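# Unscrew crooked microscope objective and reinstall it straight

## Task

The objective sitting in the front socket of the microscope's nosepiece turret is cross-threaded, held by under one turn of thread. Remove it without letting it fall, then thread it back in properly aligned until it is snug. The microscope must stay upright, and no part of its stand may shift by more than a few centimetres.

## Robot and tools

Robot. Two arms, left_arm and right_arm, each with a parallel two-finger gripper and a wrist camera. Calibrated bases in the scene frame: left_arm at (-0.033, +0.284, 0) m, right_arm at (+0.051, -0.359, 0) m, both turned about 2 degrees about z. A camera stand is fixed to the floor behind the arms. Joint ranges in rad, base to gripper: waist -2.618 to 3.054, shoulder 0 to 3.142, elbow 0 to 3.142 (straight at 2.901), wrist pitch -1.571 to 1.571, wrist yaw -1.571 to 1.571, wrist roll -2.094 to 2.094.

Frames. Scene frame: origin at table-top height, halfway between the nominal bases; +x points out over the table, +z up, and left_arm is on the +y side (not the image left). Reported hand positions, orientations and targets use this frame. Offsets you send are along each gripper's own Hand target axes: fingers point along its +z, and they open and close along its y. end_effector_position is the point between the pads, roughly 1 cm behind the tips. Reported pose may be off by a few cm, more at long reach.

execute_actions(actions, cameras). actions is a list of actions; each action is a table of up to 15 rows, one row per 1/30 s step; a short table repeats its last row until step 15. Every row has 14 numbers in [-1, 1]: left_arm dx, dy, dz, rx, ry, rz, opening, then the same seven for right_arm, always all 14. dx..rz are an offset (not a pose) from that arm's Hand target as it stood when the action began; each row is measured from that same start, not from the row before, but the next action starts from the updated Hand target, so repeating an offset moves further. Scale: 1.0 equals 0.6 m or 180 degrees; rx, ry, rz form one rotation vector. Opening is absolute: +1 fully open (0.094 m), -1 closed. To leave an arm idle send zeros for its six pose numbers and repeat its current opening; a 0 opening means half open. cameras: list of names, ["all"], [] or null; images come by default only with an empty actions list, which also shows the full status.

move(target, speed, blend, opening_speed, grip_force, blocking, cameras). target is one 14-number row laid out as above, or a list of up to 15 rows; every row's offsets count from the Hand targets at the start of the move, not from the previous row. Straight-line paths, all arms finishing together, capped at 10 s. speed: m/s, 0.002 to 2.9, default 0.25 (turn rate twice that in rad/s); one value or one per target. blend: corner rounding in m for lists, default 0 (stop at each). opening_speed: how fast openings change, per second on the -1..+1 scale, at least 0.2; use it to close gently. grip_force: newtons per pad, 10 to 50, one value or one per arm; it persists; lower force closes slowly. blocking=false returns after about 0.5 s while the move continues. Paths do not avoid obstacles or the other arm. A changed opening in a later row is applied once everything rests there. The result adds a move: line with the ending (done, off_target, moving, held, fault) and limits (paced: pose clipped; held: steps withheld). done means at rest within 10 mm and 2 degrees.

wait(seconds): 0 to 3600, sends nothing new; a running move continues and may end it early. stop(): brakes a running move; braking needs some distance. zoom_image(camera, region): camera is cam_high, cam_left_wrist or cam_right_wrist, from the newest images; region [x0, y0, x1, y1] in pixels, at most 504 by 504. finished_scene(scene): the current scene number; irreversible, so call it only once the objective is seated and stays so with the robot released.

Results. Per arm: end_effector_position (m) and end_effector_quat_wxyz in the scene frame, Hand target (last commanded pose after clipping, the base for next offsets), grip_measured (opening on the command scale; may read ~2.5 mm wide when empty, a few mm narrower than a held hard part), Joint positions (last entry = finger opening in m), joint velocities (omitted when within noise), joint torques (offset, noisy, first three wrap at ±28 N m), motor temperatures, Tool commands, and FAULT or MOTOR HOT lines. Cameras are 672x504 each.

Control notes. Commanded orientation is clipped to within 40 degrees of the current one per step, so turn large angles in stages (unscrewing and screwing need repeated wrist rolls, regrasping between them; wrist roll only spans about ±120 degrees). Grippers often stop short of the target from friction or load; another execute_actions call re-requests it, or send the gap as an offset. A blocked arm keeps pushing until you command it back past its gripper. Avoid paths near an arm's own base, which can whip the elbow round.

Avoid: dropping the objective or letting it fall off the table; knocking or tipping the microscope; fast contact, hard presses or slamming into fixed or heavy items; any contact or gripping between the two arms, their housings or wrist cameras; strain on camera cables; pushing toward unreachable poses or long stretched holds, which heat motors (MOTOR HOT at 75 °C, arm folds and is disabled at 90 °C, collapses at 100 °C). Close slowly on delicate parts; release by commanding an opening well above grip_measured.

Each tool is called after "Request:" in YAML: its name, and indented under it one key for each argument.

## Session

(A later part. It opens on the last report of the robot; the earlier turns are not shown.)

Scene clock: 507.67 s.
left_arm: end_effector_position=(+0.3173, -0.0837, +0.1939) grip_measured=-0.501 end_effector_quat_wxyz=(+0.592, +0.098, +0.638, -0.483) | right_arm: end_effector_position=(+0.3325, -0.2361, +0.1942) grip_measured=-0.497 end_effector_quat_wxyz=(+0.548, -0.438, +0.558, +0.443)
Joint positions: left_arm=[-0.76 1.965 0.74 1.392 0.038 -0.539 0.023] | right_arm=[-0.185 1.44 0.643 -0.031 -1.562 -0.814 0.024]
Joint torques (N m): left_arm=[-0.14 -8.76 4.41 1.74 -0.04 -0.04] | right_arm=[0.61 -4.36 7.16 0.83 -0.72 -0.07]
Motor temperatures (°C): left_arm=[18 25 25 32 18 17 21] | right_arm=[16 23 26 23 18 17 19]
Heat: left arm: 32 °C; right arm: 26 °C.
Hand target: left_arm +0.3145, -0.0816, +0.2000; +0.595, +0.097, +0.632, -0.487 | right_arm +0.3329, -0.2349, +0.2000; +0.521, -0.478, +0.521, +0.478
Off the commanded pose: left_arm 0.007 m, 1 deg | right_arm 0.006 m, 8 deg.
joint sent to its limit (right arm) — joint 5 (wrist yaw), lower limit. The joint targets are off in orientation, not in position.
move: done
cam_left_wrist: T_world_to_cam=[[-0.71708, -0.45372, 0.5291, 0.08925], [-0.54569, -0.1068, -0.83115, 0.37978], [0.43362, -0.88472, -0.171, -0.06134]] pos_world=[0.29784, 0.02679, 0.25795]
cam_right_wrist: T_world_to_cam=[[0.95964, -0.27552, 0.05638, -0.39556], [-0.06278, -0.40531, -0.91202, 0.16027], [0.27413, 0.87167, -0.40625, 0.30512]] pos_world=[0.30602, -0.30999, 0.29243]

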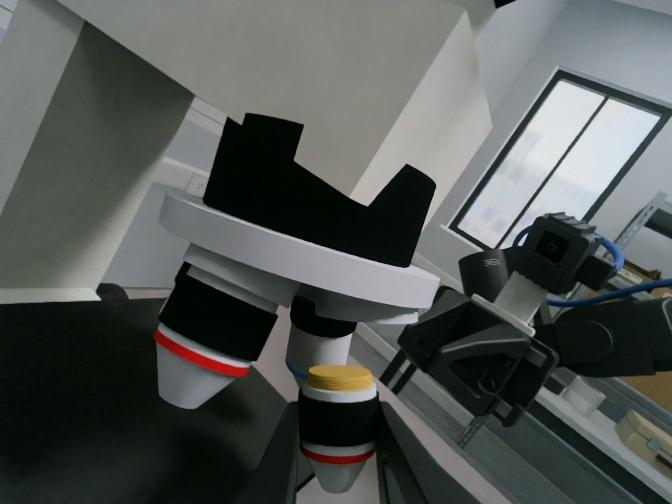

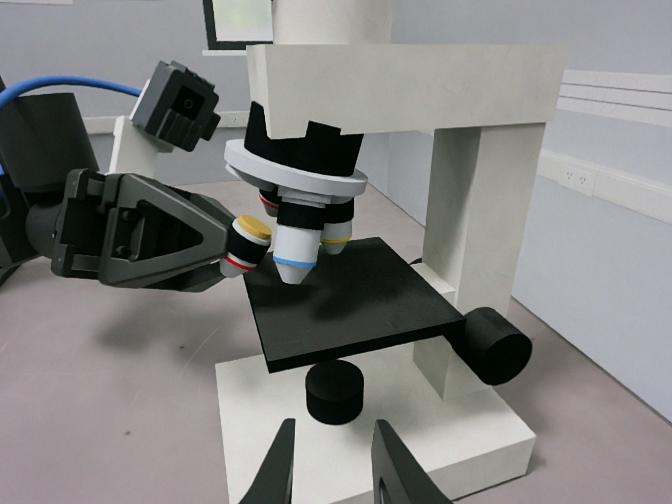

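Request:
zoom_image:
  camera: "cam_right_wrist"
  region: [222, 155, 282, 200]

Request:
zoom_image:
  camera: "cam_right_wrist"
  region: [228, 208, 278, 248]

Scaled by 8.400 from the camera's image (finer frame: 960x720).

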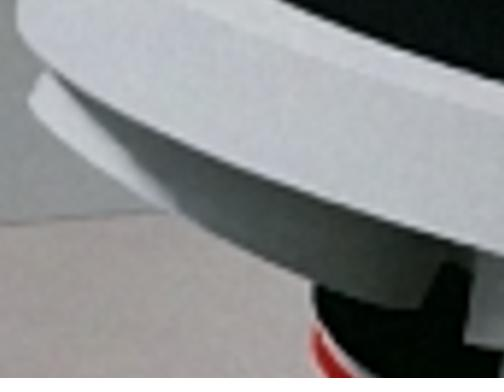

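Scaled by 10.080 from the camera's image (finer frame: 960x720).

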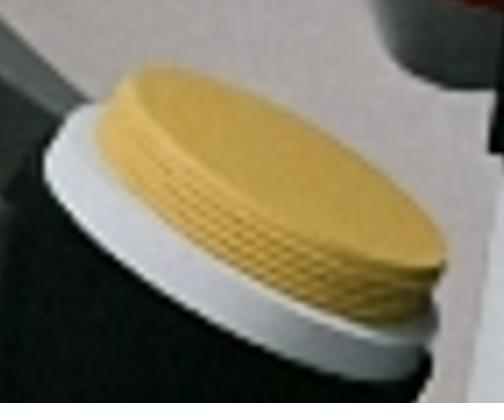

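Request:
zoom_image:
  camera: "cam_left_wrist"
  region: [300, 260, 440, 340]

Scaled by 3.600 from the camera's image (finer frame: 960x720).

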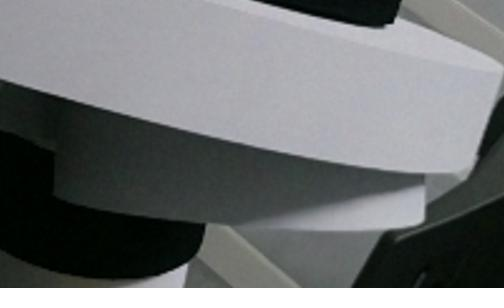

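Request:
zoom_image:
  camera: "cam_left_wrist"
  region: [305, 285, 430, 335]

Scaled by 4.032 from the camera's image (finer frame: 960x720).

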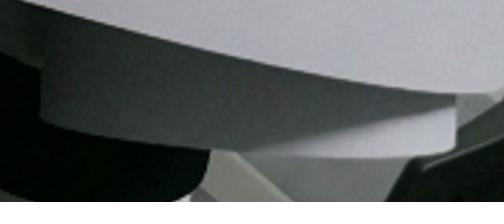

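Request:
move:
  target:
    - [0.0014,-0.0086,0.0009,-0.3167,-0.0144,0.1737,-0.6,0,0,0,0,0,0,-0.5]
    - [-0.0103,-0.0144,0.0042,-0.3167,-0.0144,0.1737,-0.6,0,0,0,0,0,0,-0.5]
  speed: [0.2, 0.06]
  cameras: ["cam_left_wrist","cam_right_wrist"]

Request:
zoom_image:
  camera: "cam_left_wrist"
  region: [280, 340, 400, 460]

Request:
zoom_image:
  camera: "cam_right_wrist"
  region: [215, 150, 295, 230]

Scene clock: 635.50 s.
left_arm: end_effector_position=(+0.3115, -0.0812, +0.2013) grip_measured=-0.501 end_effector_quat_wxyz=(+0.684, -0.033, +0.728, +0.046) | right_arm: end_effector_position=(+0.3325, -0.2361, +0.1942) grip_measured=-0.497 end_effector_quat_wxyz=(+0.548, -0.438, +0.558, +0.443)
Joint positions: left_arm=[-1.129 2.019 1.24 0.568 -1.274 -0.18 0.023] | right_arm=[-0.185 1.44 0.643 -0.031 -1.562 -0.814 0.024]
Joint torques (N m): left_arm=[-0.38 -9.09 9.31 1.27 -0.26 -0.12] | right_arm=[0.64 -4.36 7.17 0.84 -0.72 -0.06]
Heat: left arm: 32 °C; right arm: 26 °C.
Hand target: left_arm +0.3117, -0.0850, +0.2100; +0.687, -0.046, +0.725, +0.039 | right_arm +0.3329, -0.2349, +0.2000; +0.521, -0.478, +0.521, +0.478
Off the commanded pose: left_arm 0.009 m, 2 deg | right_arm 0.006 m, 8 deg.
joint sent to its limit (right arm) — joint 5 (wrist yaw), lower limit. The joint targets are off in orientation, not in position.
move: done
cam_left_wrist: T_world_to_cam=[[0.06041, -0.99782, 0.02667, -0.10292], [-0.47231, -0.05211, -0.87989, 0.37456], [0.87936, 0.04056, -0.47442, -0.05786]] pos_world=[0.23401, -0.08083, 0.30487]
cam_right_wrist: T_world_to_cam=[[0.95964, -0.27552, 0.05638, -0.39556], [-0.06278, -0.40531, -0.91202, 0.16027], [0.27413, 0.87167, -0.40625, 0.30512]] pos_world=[0.30602, -0.30999, 0.29243]

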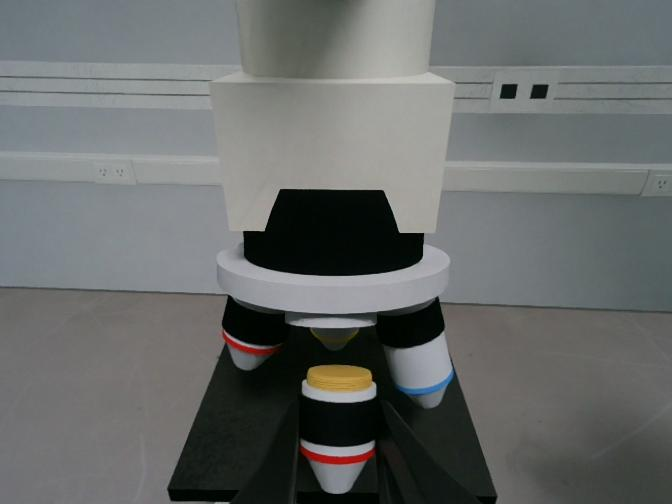

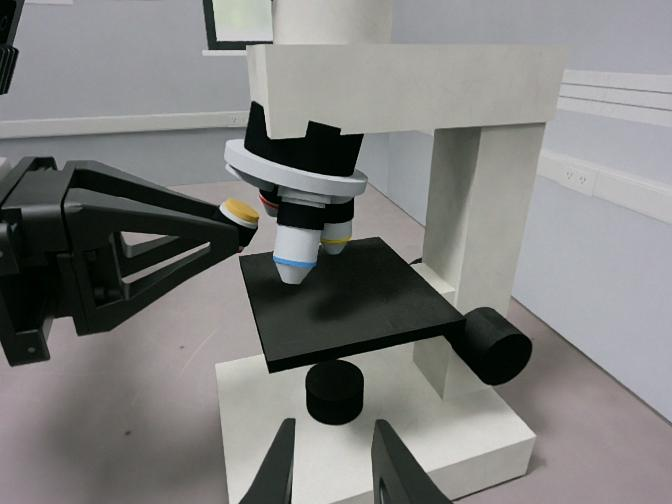

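Scaled by 4.200 from the camera's image (finer frame: 960x720).

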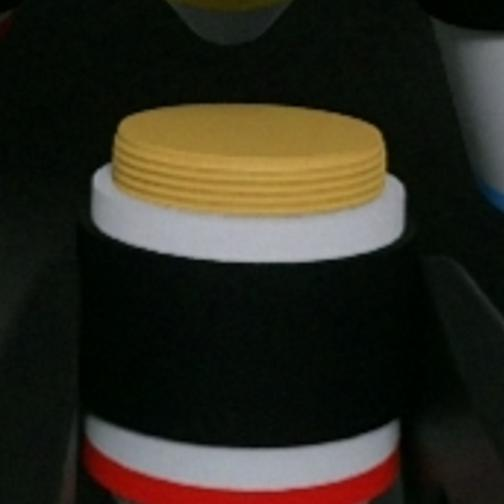

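Scaled by 6.300 from the camera's image (finer frame: 960x720).

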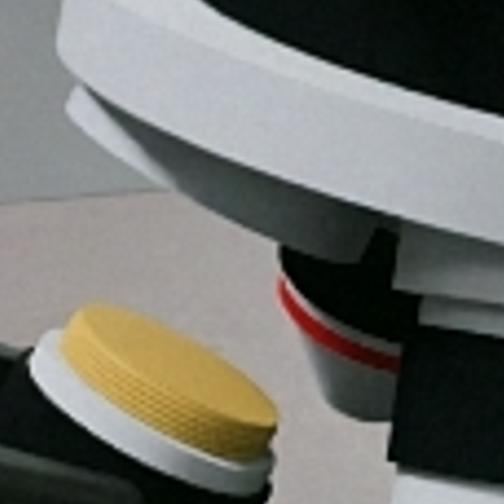

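Request:
zoom_image:
  camera: "cam_left_wrist"
  region: [280, 295, 390, 340]

Request:
zoom_image:
  camera: "cam_left_wrist"
  region: [290, 355, 390, 410]

Request:
zoom_image:
  camera: "cam_right_wrist"
  region: [215, 190, 265, 240]

Scaled by 4.582 from the camera's image (finer frame: 960x720).

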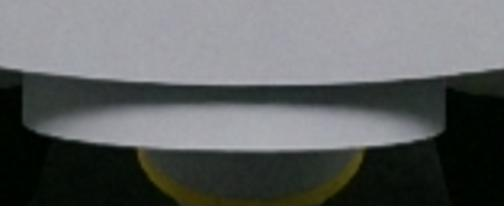

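Scaled by 5.040 from the camera's image (finer frame: 960x720).

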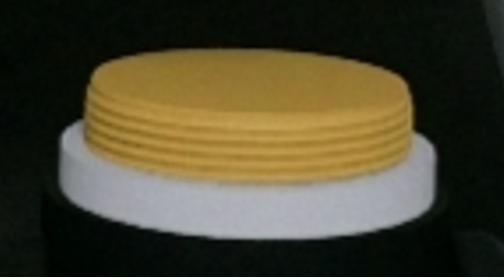

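Scaled by 10.080 from the camera's image (finer frame: 960x720).

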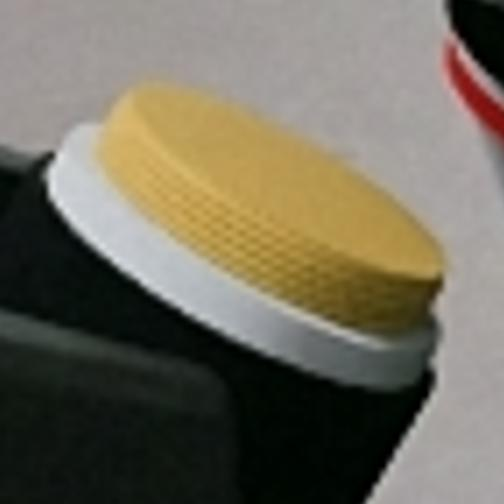

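Request:
move:
  target:
    - [0.0166,0.0179,-0.0001,0.3148,0.0108,-0.1722,-0.6,0,0,0,0,0,0,-0.5]
  speed: 0.2

Scene clock: 790.60 s.
left_arm: end_effector_position=(+0.3102, -0.0758, +0.2011) grip_measured=-0.501 end_effector_quat_wxyz=(+0.598, +0.095, +0.636, -0.480) | right_arm: end_effector_position=(+0.3325, -0.2361, +0.1942) grip_measured=-0.497 end_effector_quat_wxyz=(+0.548, -0.438, +0.558, +0.443)
Joint positions: left_arm=[-0.766 1.918 0.699 1.395 0.02 -0.532 0.023] | right_arm=[-0.185 1.44 0.643 -0.031 -1.562 -0.814 0.024]
Joint torques (N m): left_arm=[0.47 -6.23 4.79 1.94 0.07 -0.01] | right_arm=[0.64 -4.34 7.17 0.84 -0.72 -0.07]
Heat: left arm: 28 °C; right arm: 26 °C.
Hand target: left_arm +0.3098, -0.0745, +0.2000; +0.600, +0.097, +0.630, -0.483 | right_arm +0.3329, -0.2349, +0.2000; +0.521, -0.478, +0.521, +0.478
Off the commanded pose: left_arm 0.002 m, 1 deg | right_arm 0.006 m, 8 deg.
joint sent to its limit (right arm) — joint 5 (wrist yaw), lower limit. The joint targets are off in orientation, not in position.
move: done

Request:
move:
  target:
    - [-0.0411,-0.0202,0.0185,0.0067,-0.0117,0.0001,-0.6,0,0,0,0,0,0,-0.5]
  speed: 0.05
  cameras: ["cam_left_wrist","cam_right_wrist"]

Request:
zoom_image:
  camera: "cam_left_wrist"
  region: [280, 330, 400, 430]

Request:
zoom_image:
  camera: "cam_right_wrist"
  region: [215, 150, 285, 220]

Scene clock: 807.37 s.
left_arm: end_effector_position=(+0.3129, -0.0777, +0.1984) grip_measured=-0.501 end_effector_quat_wxyz=(+0.592, +0.096, +0.642, -0.477) | right_arm: end_effector_position=(+0.3325, -0.2361, +0.1942) grip_measured=-0.497 end_effector_quat_wxyz=(+0.548, -0.438, +0.558, +0.443)
Joint positions: left_arm=[-0.762 1.918 0.711 1.365 0.025 -0.534 0.023] | right_arm=[-0.185 1.44 0.643 -0.031 -1.562 -0.814 0.024]
Joint torques (N m): left_arm=[0.64 -10.09 7.77 1.76 0.06 -0.02] | right_arm=[0.66 -4.37 7.17 0.83 -0.71 -0.06]
Heat: left arm: 30 °C; right arm: 26 °C.
Hand target: left_arm +0.3151, -0.0774, +0.2291; +0.611, +0.094, +0.614, -0.492 | right_arm +0.3329, -0.2349, +0.2000; +0.521, -0.478, +0.521, +0.478
Off the commanded pose: left_arm 0.031 m, 4 deg | right_arm 0.006 m, 8 deg.
joint sent to its limit (right arm) — joint 5 (wrist yaw), lower limit. The joint targets are off in orientation, not in position.
move: off_target (left_arm)
cam_left_wrist: T_world_to_cam=[[-0.70945, -0.46631, 0.52843, 0.08324], [-0.54833, -0.10582, -0.82954, 0.38256], [0.44274, -0.87827, -0.18062, -0.05375]] pos_world=[0.29262, 0.03209, 0.26366]
cam_right_wrist: T_world_to_cam=[[0.95964, -0.27552, 0.05638, -0.39556], [-0.06278, -0.40531, -0.91202, 0.16027], [0.27413, 0.87167, -0.40625, 0.30512]] pos_world=[0.30602, -0.30999, 0.29243]

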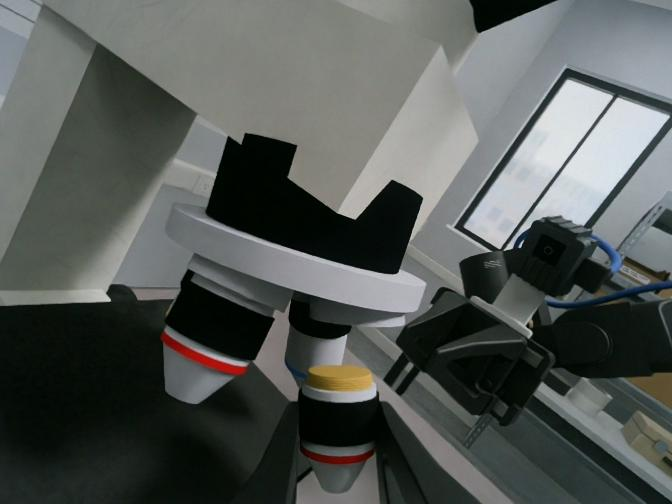

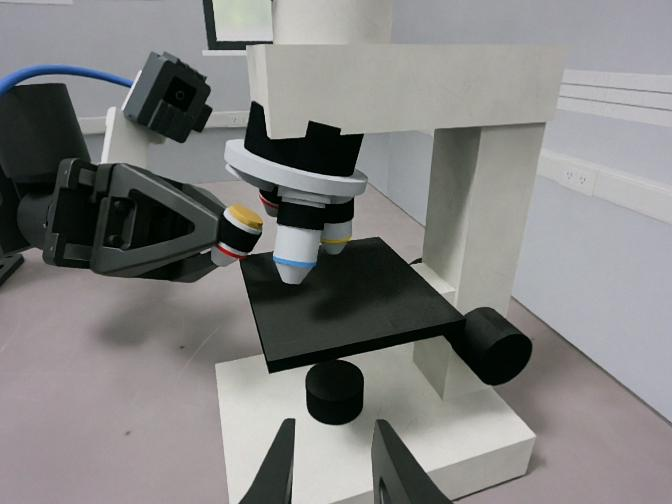

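Scaled by 4.200 from the camera's image (finer frame: 960x720).

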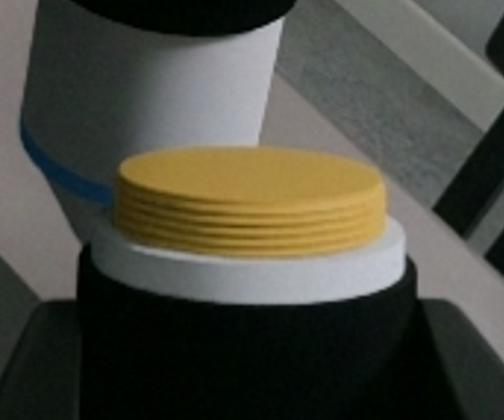

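Scaled by 7.200 from the camera's image (finer frame: 960x720).

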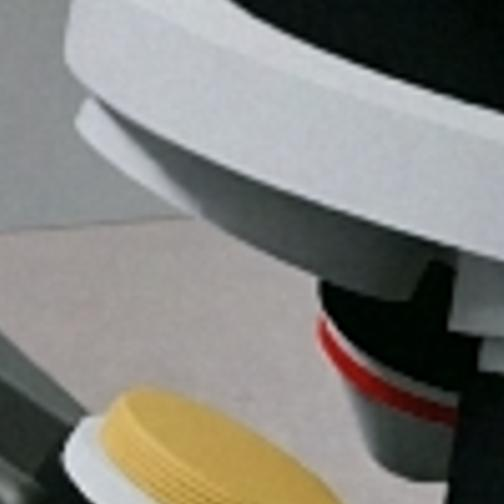

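Request:
move:
  target:
    - [-0.0113,0.0066,0.0025,0,0,0,-0.6,0,0,0,0,0,0,-0.5]
  speed: 0.05

Scene clock: 811.73 s.
left_arm: end_effector_position=(+0.3194, -0.0725, +0.2042) grip_measured=-0.501 end_effector_quat_wxyz=(+0.594, +0.094, +0.641, -0.477) | right_arm: end_effector_position=(+0.3325, -0.2361, +0.1942) grip_measured=-0.497 end_effector_quat_wxyz=(+0.548, -0.438, +0.558, +0.443)
Joint positions: left_arm=[-0.739 1.903 0.719 1.346 0.045 -0.538 0.023] | right_arm=[-0.185 1.44 0.643 -0.031 -1.562 -0.814 0.024]
Joint torques (N m): left_arm=[0.47 -9.78 7.86 1.75 0.05 0] | right_arm=[0.66 -4.33 7.17 0.83 -0.72 -0.06]
Heat: left arm: 30 °C; right arm: 26 °C.
Hand target: left_arm +0.3206, -0.0733, +0.2331; +0.611, +0.094, +0.614, -0.492 | right_arm +0.3329, -0.2349, +0.2000; +0.521, -0.478, +0.521, +0.478
Off the commanded pose: left_arm 0.029 m, 4 deg | right_arm 0.006 m, 8 deg.
joint sent to its limit (right arm) — joint 5 (wrist yaw), lower limit. The joint targets are off in orientation, not in position.
move: off_target (left_arm)

Request:
move:
  target:
    - [-0.0007,-0.0139,-0.0016,0.0065,-0.0063,0.0011,-0.6,0,0,0,0,0,0,-0.5]
  speed: 0.04
  cameras: ["cam_left_wrist","cam_right_wrist"]

Request:
zoom_image:
  camera: "cam_left_wrist"
  region: [280, 300, 400, 420]

Request:
zoom_image:
  camera: "cam_right_wrist"
  region: [215, 150, 285, 220]

Scene clock: 831.97 s.
left_arm: end_effector_position=(+0.3170, -0.0738, +0.2088) grip_measured=-0.501 end_effector_quat_wxyz=(+0.597, +0.095, +0.634, -0.482) | right_arm: end_effector_position=(+0.3325, -0.2361, +0.1942) grip_measured=-0.497 end_effector_quat_wxyz=(+0.548, -0.438, +0.558, +0.443)
Joint positions: left_arm=[-0.744 1.903 0.719 1.364 0.045 -0.539 0.023] | right_arm=[-0.185 1.44 0.643 -0.031 -1.562 -0.814 0.024]
Joint torques (N m): left_arm=[-0.75 -9.17 7.46 1.94 -0.03 0.05] | right_arm=[0.65 -4.36 7.19 0.83 -0.71 -0.06]
Heat: left arm: 31 °C; right arm: 26 °C.
Hand target: left_arm +0.3141, -0.0765, +0.2374; +0.617, +0.097, +0.602, -0.498 | right_arm +0.3329, -0.2349, +0.2000; +0.521, -0.478, +0.521, +0.478
Off the commanded pose: left_arm 0.029 m, 5 deg | right_arm 0.006 m, 8 deg.
joint sent to its limit (right arm) — joint 5 (wrist yaw), lower limit. The joint targets are off in orientation, not in position.
move: off_target (left_arm)
cam_left_wrist: T_world_to_cam=[[-0.71829, -0.45571, 0.52573, 0.08667], [-0.53635, -0.11862, -0.83562, 0.39024], [0.44316, -0.88219, -0.15921, -0.05521]] pos_world=[0.29603, 0.03709, 0.27173]
cam_right_wrist: T_world_to_cam=[[0.95964, -0.27552, 0.05638, -0.39556], [-0.06278, -0.40531, -0.91202, 0.16027], [0.27413, 0.87167, -0.40625, 0.30512]] pos_world=[0.30602, -0.30999, 0.29243]

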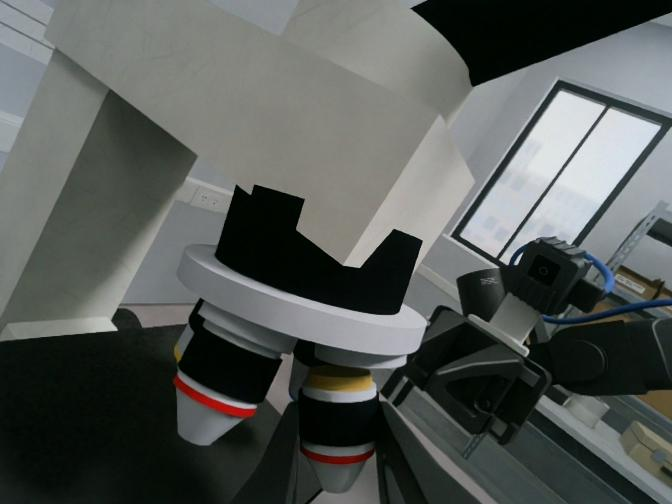

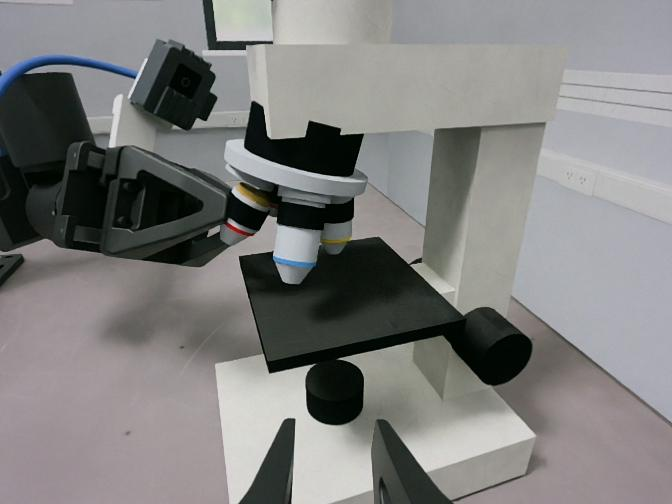

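Scaled by 4.200 from the camera's image (finer frame: 960x720).

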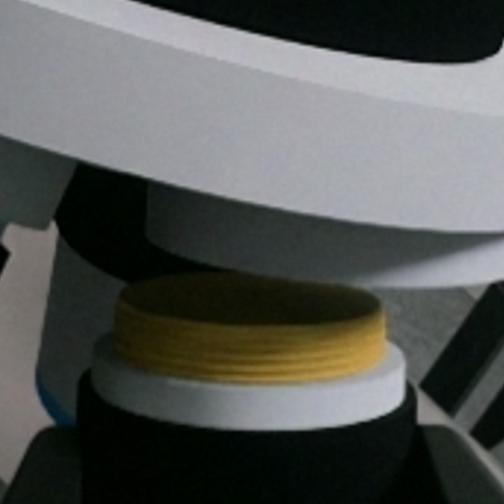

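Scaled by 7.200 from the camera's image (finer frame: 960x720).

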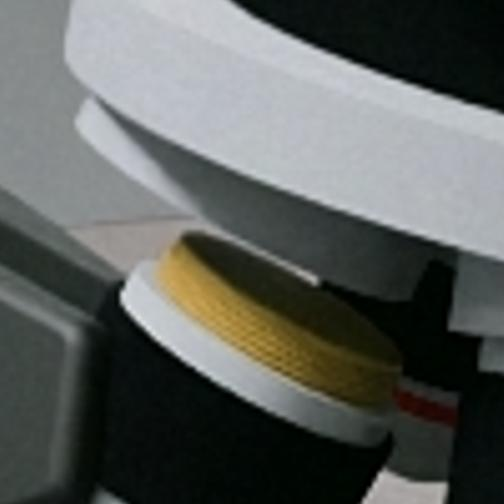

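Request:
move:
  target:
    - [-0.0033,-0.0099,-0.0051,0,0,0,-0.6,0,0,0,0,0,0,-0.5]
  speed: 0.04
  cameras: ["cam_left_wrist","cam_right_wrist"]

Request:
zoom_image:
  camera: "cam_left_wrist"
  region: [280, 310, 440, 430]

Request:
zoom_image:
  camera: "cam_right_wrist"
  region: [215, 150, 285, 220]

Scene clock: 862.03 s.
left_arm: end_effector_position=(+0.3113, -0.0771, +0.2170) grip_measured=-0.501 end_effector_quat_wxyz=(+0.599, +0.097, +0.627, -0.489) | right_arm: end_effector_position=(+0.3325, -0.2361, +0.1942) grip_measured=-0.497 end_effector_quat_wxyz=(+0.548, -0.438, +0.558, +0.443)
Joint positions: left_arm=[-0.758 1.886 0.719 1.364 0.041 -0.539 0.023] | right_arm=[-0.185 1.44 0.643 -0.031 -1.562 -0.814 0.024]
Joint torques (N m): left_arm=[-0.49 -9.63 6.37 1.84 -0.1 0.1] | right_arm=[0.65 -4.36 7.16 0.84 -0.72 -0.06]
Motor temperatures (°C): left_arm=[18 30 27 34 18 17 23] | right_arm=[16 23 26 23 18 17 19]
Heat: left arm: 34 °C; right arm: 26 °C.
Hand target: left_arm +0.3082, -0.0763, +0.2410; +0.617, +0.097, +0.602, -0.498 | right_arm +0.3329, -0.2349, +0.2000; +0.521, -0.478, +0.521, +0.478
Off the commanded pose: left_arm 0.024 m, 4 deg | right_arm 0.006 m, 8 deg.
joint sent to its limit (right arm) — joint 5 (wrist yaw), lower limit. The joint targets are off in orientation, not in position.
move: off_target (left_arm)
cam_left_wrist: T_world_to_cam=[[-0.72882, -0.44177, 0.52312, 0.0816], [-0.52795, -0.12392, -0.84019, 0.39159], [0.43599, -0.88853, -0.14291, -0.05603]] pos_world=[0.29064, 0.03479, 0.27831]
cam_right_wrist: T_world_to_cam=[[0.95964, -0.27552, 0.05638, -0.39556], [-0.06278, -0.40531, -0.91202, 0.16027], [0.27413, 0.87167, -0.40625, 0.30512]] pos_world=[0.30602, -0.30999, 0.29243]

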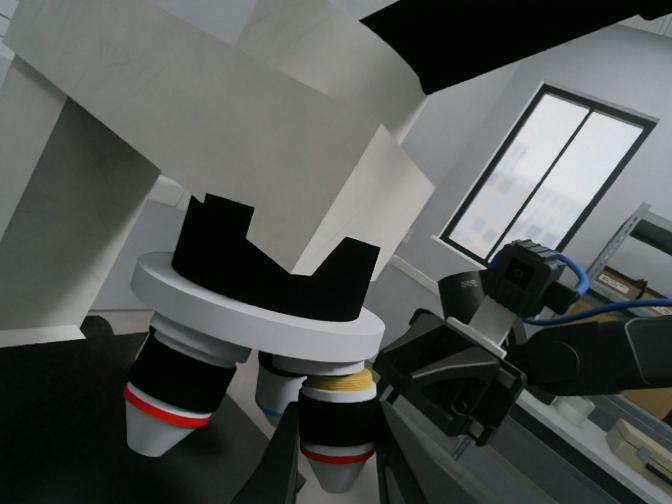

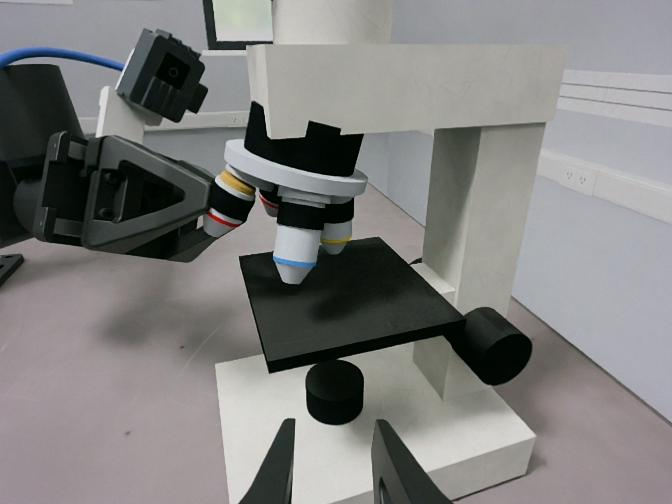

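Scaled by 3.150 from the camera's image (finer frame: 960x720).

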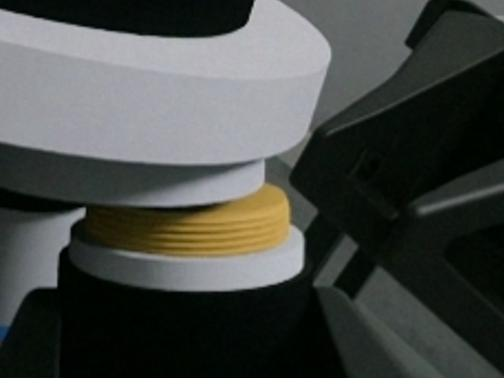

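Scaled by 7.200 from the camera's image (finer frame: 960x720).

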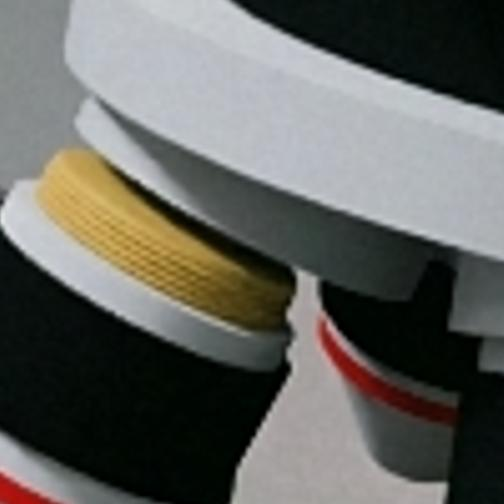

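Request:
wait:
  seconds: 0.5
  cameras: ["cam_left_wrist","cam_right_wrist"]

Request:
zoom_image:
  camera: "cam_right_wrist"
  region: [215, 150, 285, 220]

Request:
zoom_image:
  camera: "cam_left_wrist"
  region: [240, 310, 400, 430]

Scene clock: 893.93 s.
left_arm: end_effector_position=(+0.3113, -0.0771, +0.2170) grip_measured=-0.501 end_effector_quat_wxyz=(+0.599, +0.097, +0.627, -0.489) | right_arm: end_effector_position=(+0.3325, -0.2361, +0.1942) grip_measured=-0.497 end_effector_quat_wxyz=(+0.548, -0.438, +0.558, +0.443)
Joint positions: left_arm=[-0.758 1.886 0.719 1.364 0.04 -0.539 0.023] | right_arm=[-0.185 1.44 0.643 -0.031 -1.562 -0.814 0.024]
Joint torques (N m): left_arm=[-0.5 -9.65 6.42 1.83 -0.09 0.09] | right_arm=[0.65 -4.37 7.15 0.85 -0.72 -0.07]
Heat: left arm: 34 °C; right arm: 27 °C.
Hand target: left_arm +0.3082, -0.0763, +0.2410; +0.617, +0.096, +0.602, -0.498 | right_arm +0.3329, -0.2349, +0.2000; +0.521, -0.478, +0.521, +0.478
Tool commands: left_gripper/opening=-0.6 right_gripper/opening=-0.5
Off the commanded pose: left_arm 0.024 m, 4 deg | right_arm 0.006 m, 8 deg.
wait: 0.50 s; at rest from the start
cam_left_wrist: T_world_to_cam=[[-0.72863, -0.44193, 0.52325, 0.08152], [-0.52797, -0.12423, -0.84013, 0.39159], [0.43628, -0.88841, -0.14281, -0.05615]] pos_world=[0.29064, 0.03479, 0.27831]
cam_right_wrist: T_world_to_cam=[[0.95964, -0.27552, 0.05638, -0.39556], [-0.06278, -0.40531, -0.91202, 0.16027], [0.27413, 0.87167, -0.40625, 0.30512]] pos_world=[0.30602, -0.30999, 0.29243]

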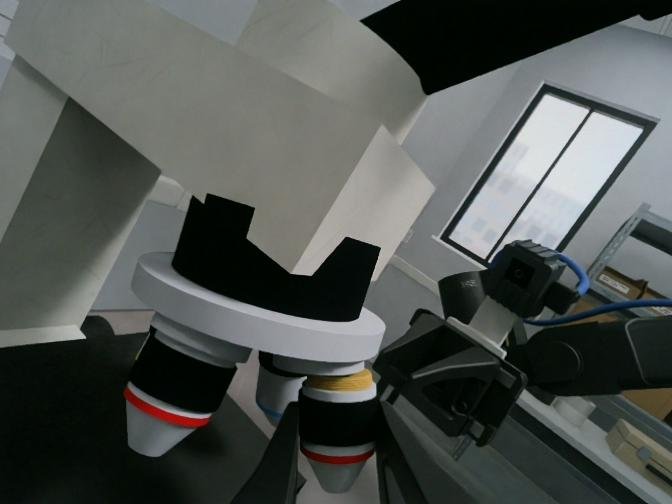

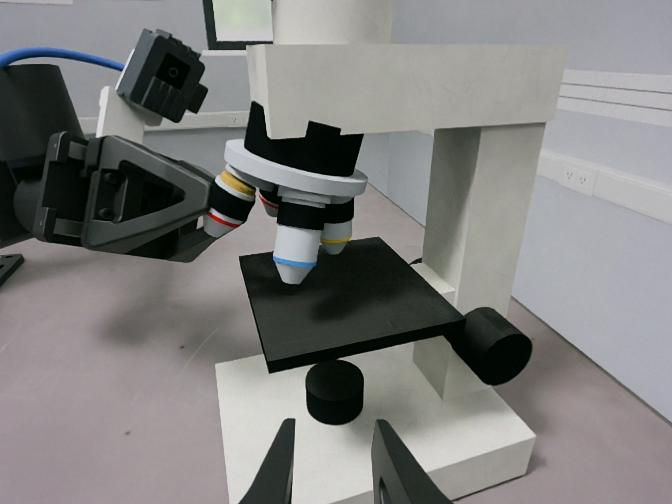

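Scaled by 7.200 from the camera's image (finer frame: 960x720).

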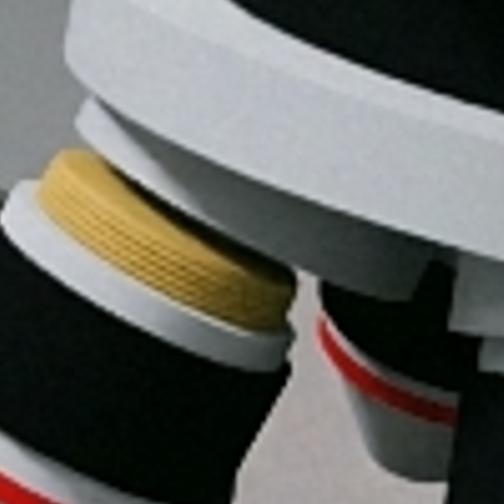

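Scaled by 3.150 from the camera's image (finer frame: 960x720).

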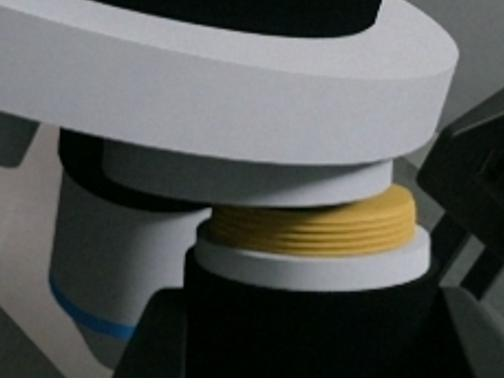

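Request:
move:
  target:
    - [-0.0047,0.0105,0.0039,0,0,0,-0.6,0,0,0,0,0,0,-0.5]
  speed: 0.03
  cameras: ["cam_left_wrist","cam_right_wrist"]

Request:
zoom_image:
  camera: "cam_left_wrist"
  region: [260, 310, 420, 430]

Request:
zoom_image:
  camera: "cam_right_wrist"
  region: [215, 150, 285, 220]

Scene clock: 921.60 s.
left_arm: end_effector_position=(+0.3136, -0.0749, +0.2167) grip_measured=-0.501 end_effector_quat_wxyz=(+0.600, +0.096, +0.627, -0.487) | right_arm: end_effector_position=(+0.3325, -0.2361, +0.1942) grip_measured=-0.497 end_effector_quat_wxyz=(+0.548, -0.438, +0.558, +0.443)
Joint positions: left_arm=[-0.75 1.886 0.719 1.363 0.045 -0.539 0.023] | right_arm=[-0.185 1.44 0.643 -0.031 -1.562 -0.814 0.024]
Joint torques (N m): left_arm=[0.51 -9.1 7.31 1.81 0.05 0.05] | right_arm=[0.62 -4.34 7.19 0.84 -0.73 -0.06]
Heat: left arm: 35 °C; right arm: 27 °C.
Hand target: left_arm +0.3149, -0.0735, +0.2410; +0.617, +0.097, +0.602, -0.498 | right_arm +0.3329, -0.2349, +0.2000; +0.521, -0.478, +0.521, +0.478
Off the commanded pose: left_arm 0.024 m, 4 deg | right_arm 0.006 m, 8 deg.
joint sent to its limit (right arm) — joint 5 (wrist yaw), lower limit. The joint targets are off in orientation, not in position.
move: off_target (left_arm)
cam_left_wrist: T_world_to_cam=[[-0.72698, -0.44529, 0.52271, 0.0837], [-0.52767, -0.12483, -0.84023, 0.39277], [0.4394, -0.88664, -0.14422, -0.05584]] pos_world=[0.29263, 0.03679, 0.27821]
cam_right_wrist: T_world_to_cam=[[0.95964, -0.27552, 0.05638, -0.39556], [-0.06278, -0.40531, -0.91202, 0.16027], [0.27413, 0.87167, -0.40625, 0.30512]] pos_world=[0.30602, -0.30999, 0.29243]

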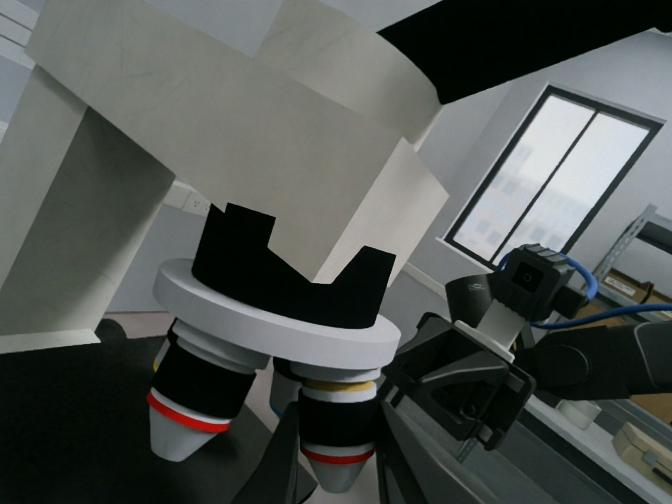

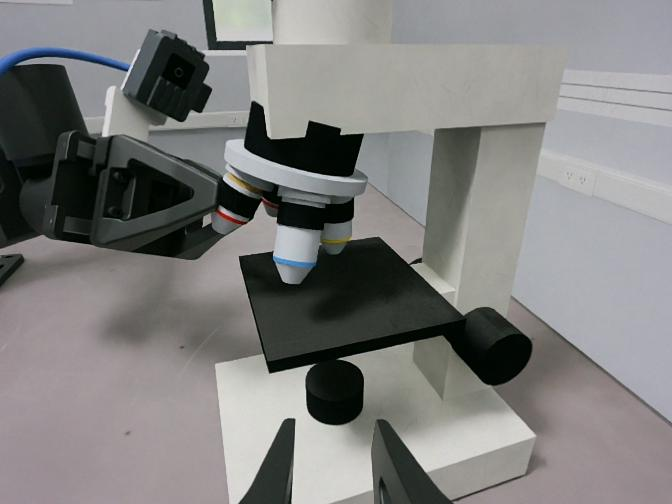

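Scaled by 3.150 from the camera's image (finer frame: 960x720).

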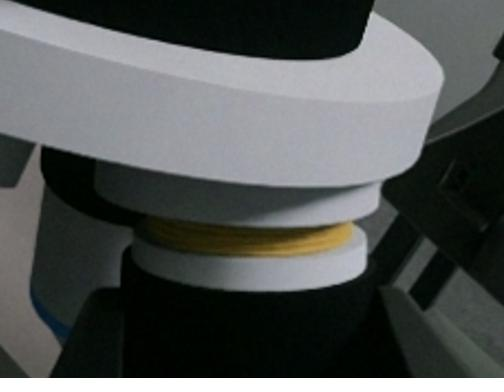

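Scaled by 7.200 from the camera's image (finer frame: 960x720).

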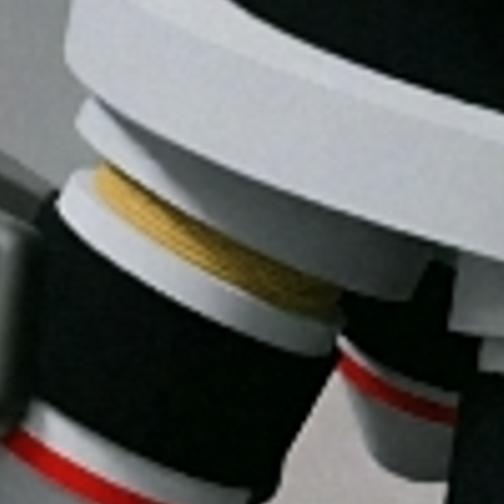

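Request:
zoom_image:
  camera: "cam_left_wrist"
  region: [285, 355, 385, 415]

Request:
zoom_image:
  camera: "cam_right_wrist"
  region: [220, 160, 270, 205]

Scaled by 5.040 from the camera's image (finer frame: 960x720).

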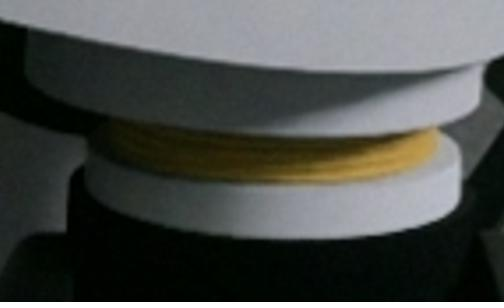

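Scaled by 10.080 from the camera's image (finer frame: 960x720).

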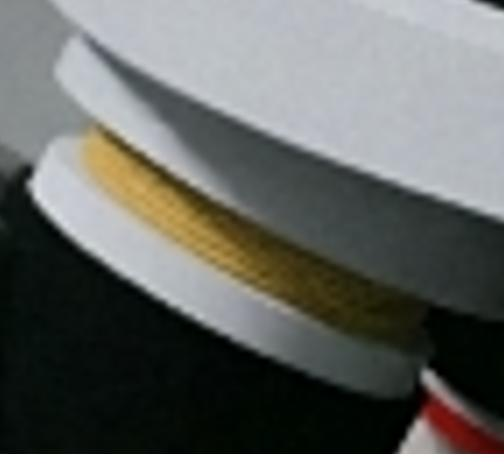

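Request:
zoom_image:
  camera: "cam_right_wrist"
  region: [200, 165, 280, 245]

Scaled by 6.300 from the camera's image (finer frame: 960x720).

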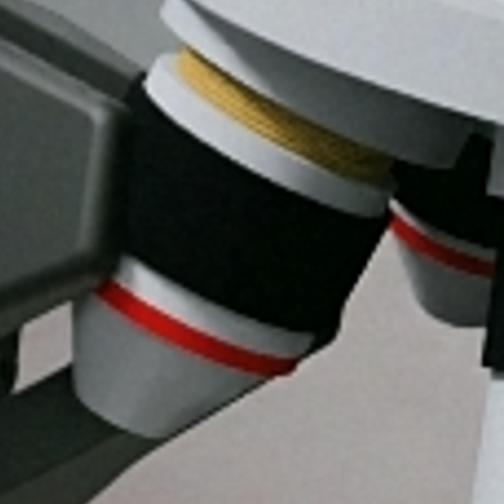

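Request:
move:
  target:
    - [-0.0041,0.0007,0.0047,0,0,0,-0.6,0,0,0,0,0,0,-0.5]
  speed: 0.03
  cameras: ["cam_left_wrist","cam_right_wrist"]

Request:
zoom_image:
  camera: "cam_left_wrist"
  region: [275, 345, 395, 425]

Request:
zoom_image:
  camera: "cam_right_wrist"
  region: [215, 155, 285, 215]

Scene clock: 1002.90 s.
left_arm: end_effector_position=(+0.3151, -0.0739, +0.2148) grip_measured=-0.501 end_effector_quat_wxyz=(+0.598, +0.096, +0.630, -0.485) | right_arm: end_effector_position=(+0.3325, -0.2361, +0.1942) grip_measured=-0.497 end_effector_quat_wxyz=(+0.548, -0.438, +0.558, +0.443)
Joint positions: left_arm=[-0.746 1.886 0.719 1.355 0.048 -0.539 0.023] | right_arm=[-0.185 1.44 0.643 -0.031 -1.562 -0.814 0.024]
Joint torques (N m): left_arm=[0.68 -9.42 8.32 1.75 0.06 0.02] | right_arm=[0.65 -4.34 7.16 0.83 -0.72 -0.07]
Heat: left arm: 36 °C; right arm: 27 °C.
Hand target: left_arm +0.3176, -0.0740, +0.2436; +0.617, +0.096, +0.602, -0.498 | right_arm +0.3329, -0.2349, +0.2000; +0.521, -0.478, +0.521, +0.478
Off the commanded pose: left_arm 0.029 m, 4 deg | right_arm 0.006 m, 8 deg.
joint sent to its limit (right arm) — joint 5 (wrist yaw), lower limit. The joint targets are off in orientation, not in position.
move: off_target (left_arm)
cam_left_wrist: T_world_to_cam=[[-0.72367, -0.44946, 0.52372, 0.0846], [-0.53163, -0.12083, -0.83831, 0.39326], [0.44007, -0.88509, -0.15151, -0.0544]] pos_world=[0.29423, 0.03739, 0.27712]
cam_right_wrist: T_world_to_cam=[[0.95964, -0.27552, 0.05638, -0.39556], [-0.06278, -0.40531, -0.91202, 0.16027], [0.27413, 0.87167, -0.40625, 0.30512]] pos_world=[0.30602, -0.30999, 0.29243]

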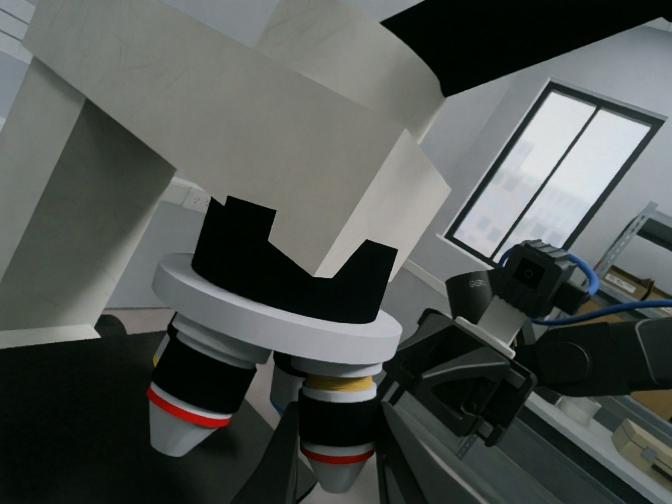

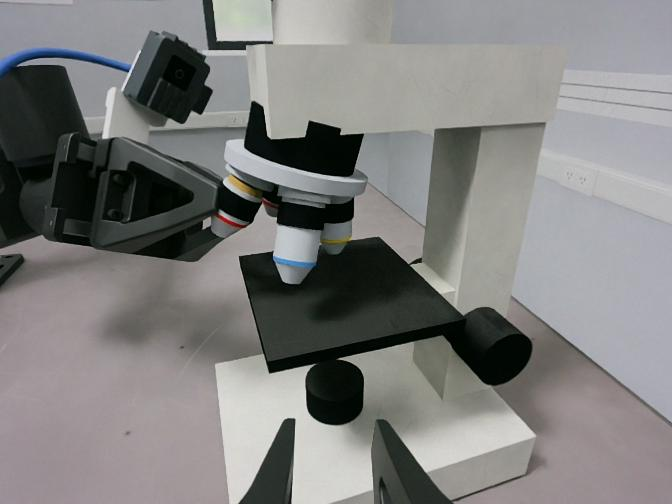

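Scaled by 4.200 from the camera's image (finer frame: 960x720).

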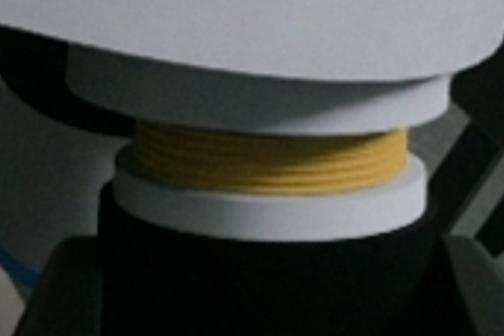

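Scaled by 7.200 from the camera's image (finer frame: 960x720).

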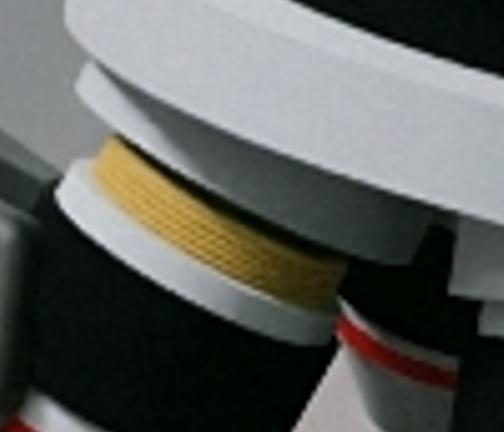

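Request:
move:
  target:
    - [-0.0077,-0.0025,0.0027,0,0,0,-0.6,0,0,0,0,0,0,-0.5]
  speed: 0.03
  cameras: ["cam_left_wrist","cam_right_wrist"]

Request:
zoom_image:
  camera: "cam_left_wrist"
  region: [275, 345, 395, 425]

Request:
zoom_image:
  camera: "cam_right_wrist"
  region: [215, 155, 285, 215]

Scene clock: 1013.63 s.
left_arm: end_effector_position=(+0.3164, -0.0747, +0.2163) grip_measured=-0.501 end_effector_quat_wxyz=(+0.596, +0.098, +0.633, -0.484) | right_arm: end_effector_position=(+0.3325, -0.2361, +0.1942) grip_measured=-0.497 end_effector_quat_wxyz=(+0.548, -0.438, +0.558, +0.443)
Joint positions: left_arm=[-0.743 1.877 0.727 1.33 0.053 -0.539 0.023] | right_arm=[-0.185 1.44 0.643 -0.031 -1.562 -0.814 0.024]
Joint torques (N m): left_arm=[0.7 -9.92 8.23 1.79 0.05 0.01] | right_arm=[0.64 -4.36 7.17 0.84 -0.71 -0.05]
Heat: left arm: 36 °C; right arm: 27 °C.
Hand target: left_arm +0.3185, -0.0737, +0.2486; +0.617, +0.097, +0.602, -0.498 | right_arm +0.3329, -0.2349, +0.2000; +0.521, -0.478, +0.521, +0.478
Off the commanded pose: left_arm 0.032 m, 5 deg | right_arm 0.006 m, 8 deg.
joint sent to its limit (right arm) — joint 5 (wrist yaw), lower limit. The joint targets are off in orientation, not in position.
move: off_target (left_arm)
cam_left_wrist: T_world_to_cam=[[-0.72215, -0.45097, 0.52453, 0.08358], [-0.53594, -0.11464, -0.83643, 0.39645], [0.43734, -0.88514, -0.1589, -0.05305]] pos_world=[0.29604, 0.03619, 0.27933]
cam_right_wrist: T_world_to_cam=[[0.95964, -0.27552, 0.05638, -0.39556], [-0.06278, -0.40531, -0.91202, 0.16027], [0.27413, 0.87167, -0.40625, 0.30512]] pos_world=[0.30602, -0.30999, 0.29243]

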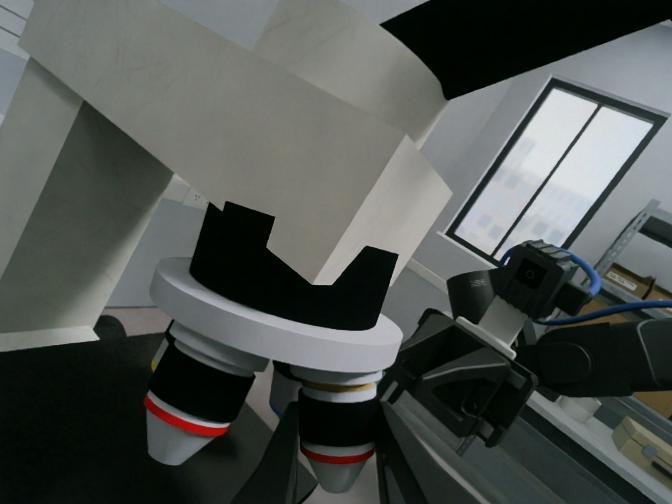

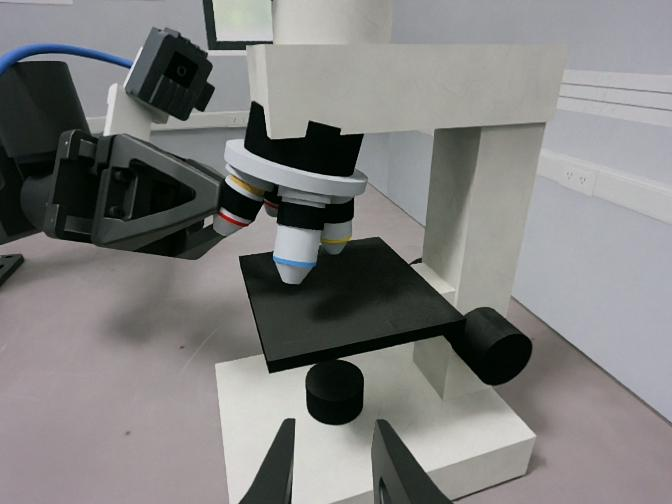

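Scaled by 4.200 from the camera's image (finer frame: 960x720).

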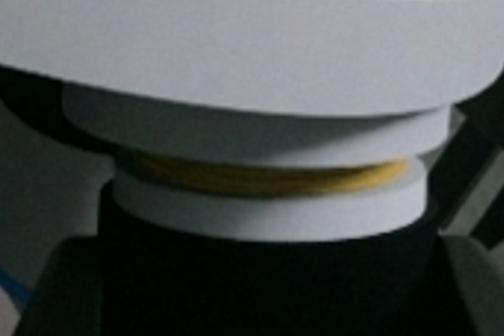

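Scaled by 7.200 from the camera's image (finer frame: 960x720).

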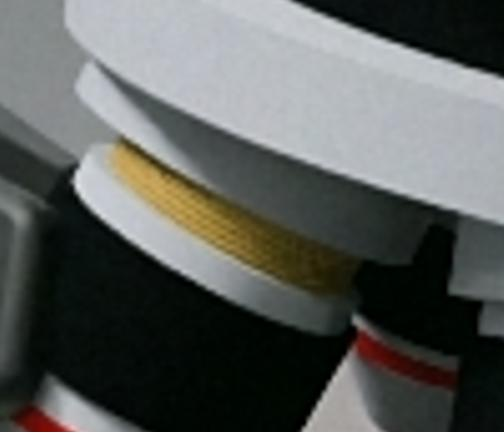

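Request:
zoom_image:
  camera: "cam_left_wrist"
  region: [285, 362, 390, 407]

Scaled by 4.800 from the camera's image (finer frame: 960x720).

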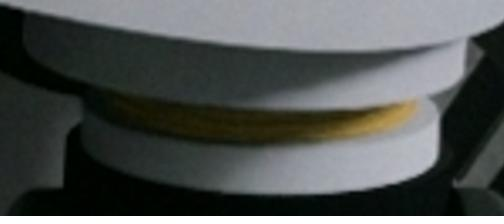

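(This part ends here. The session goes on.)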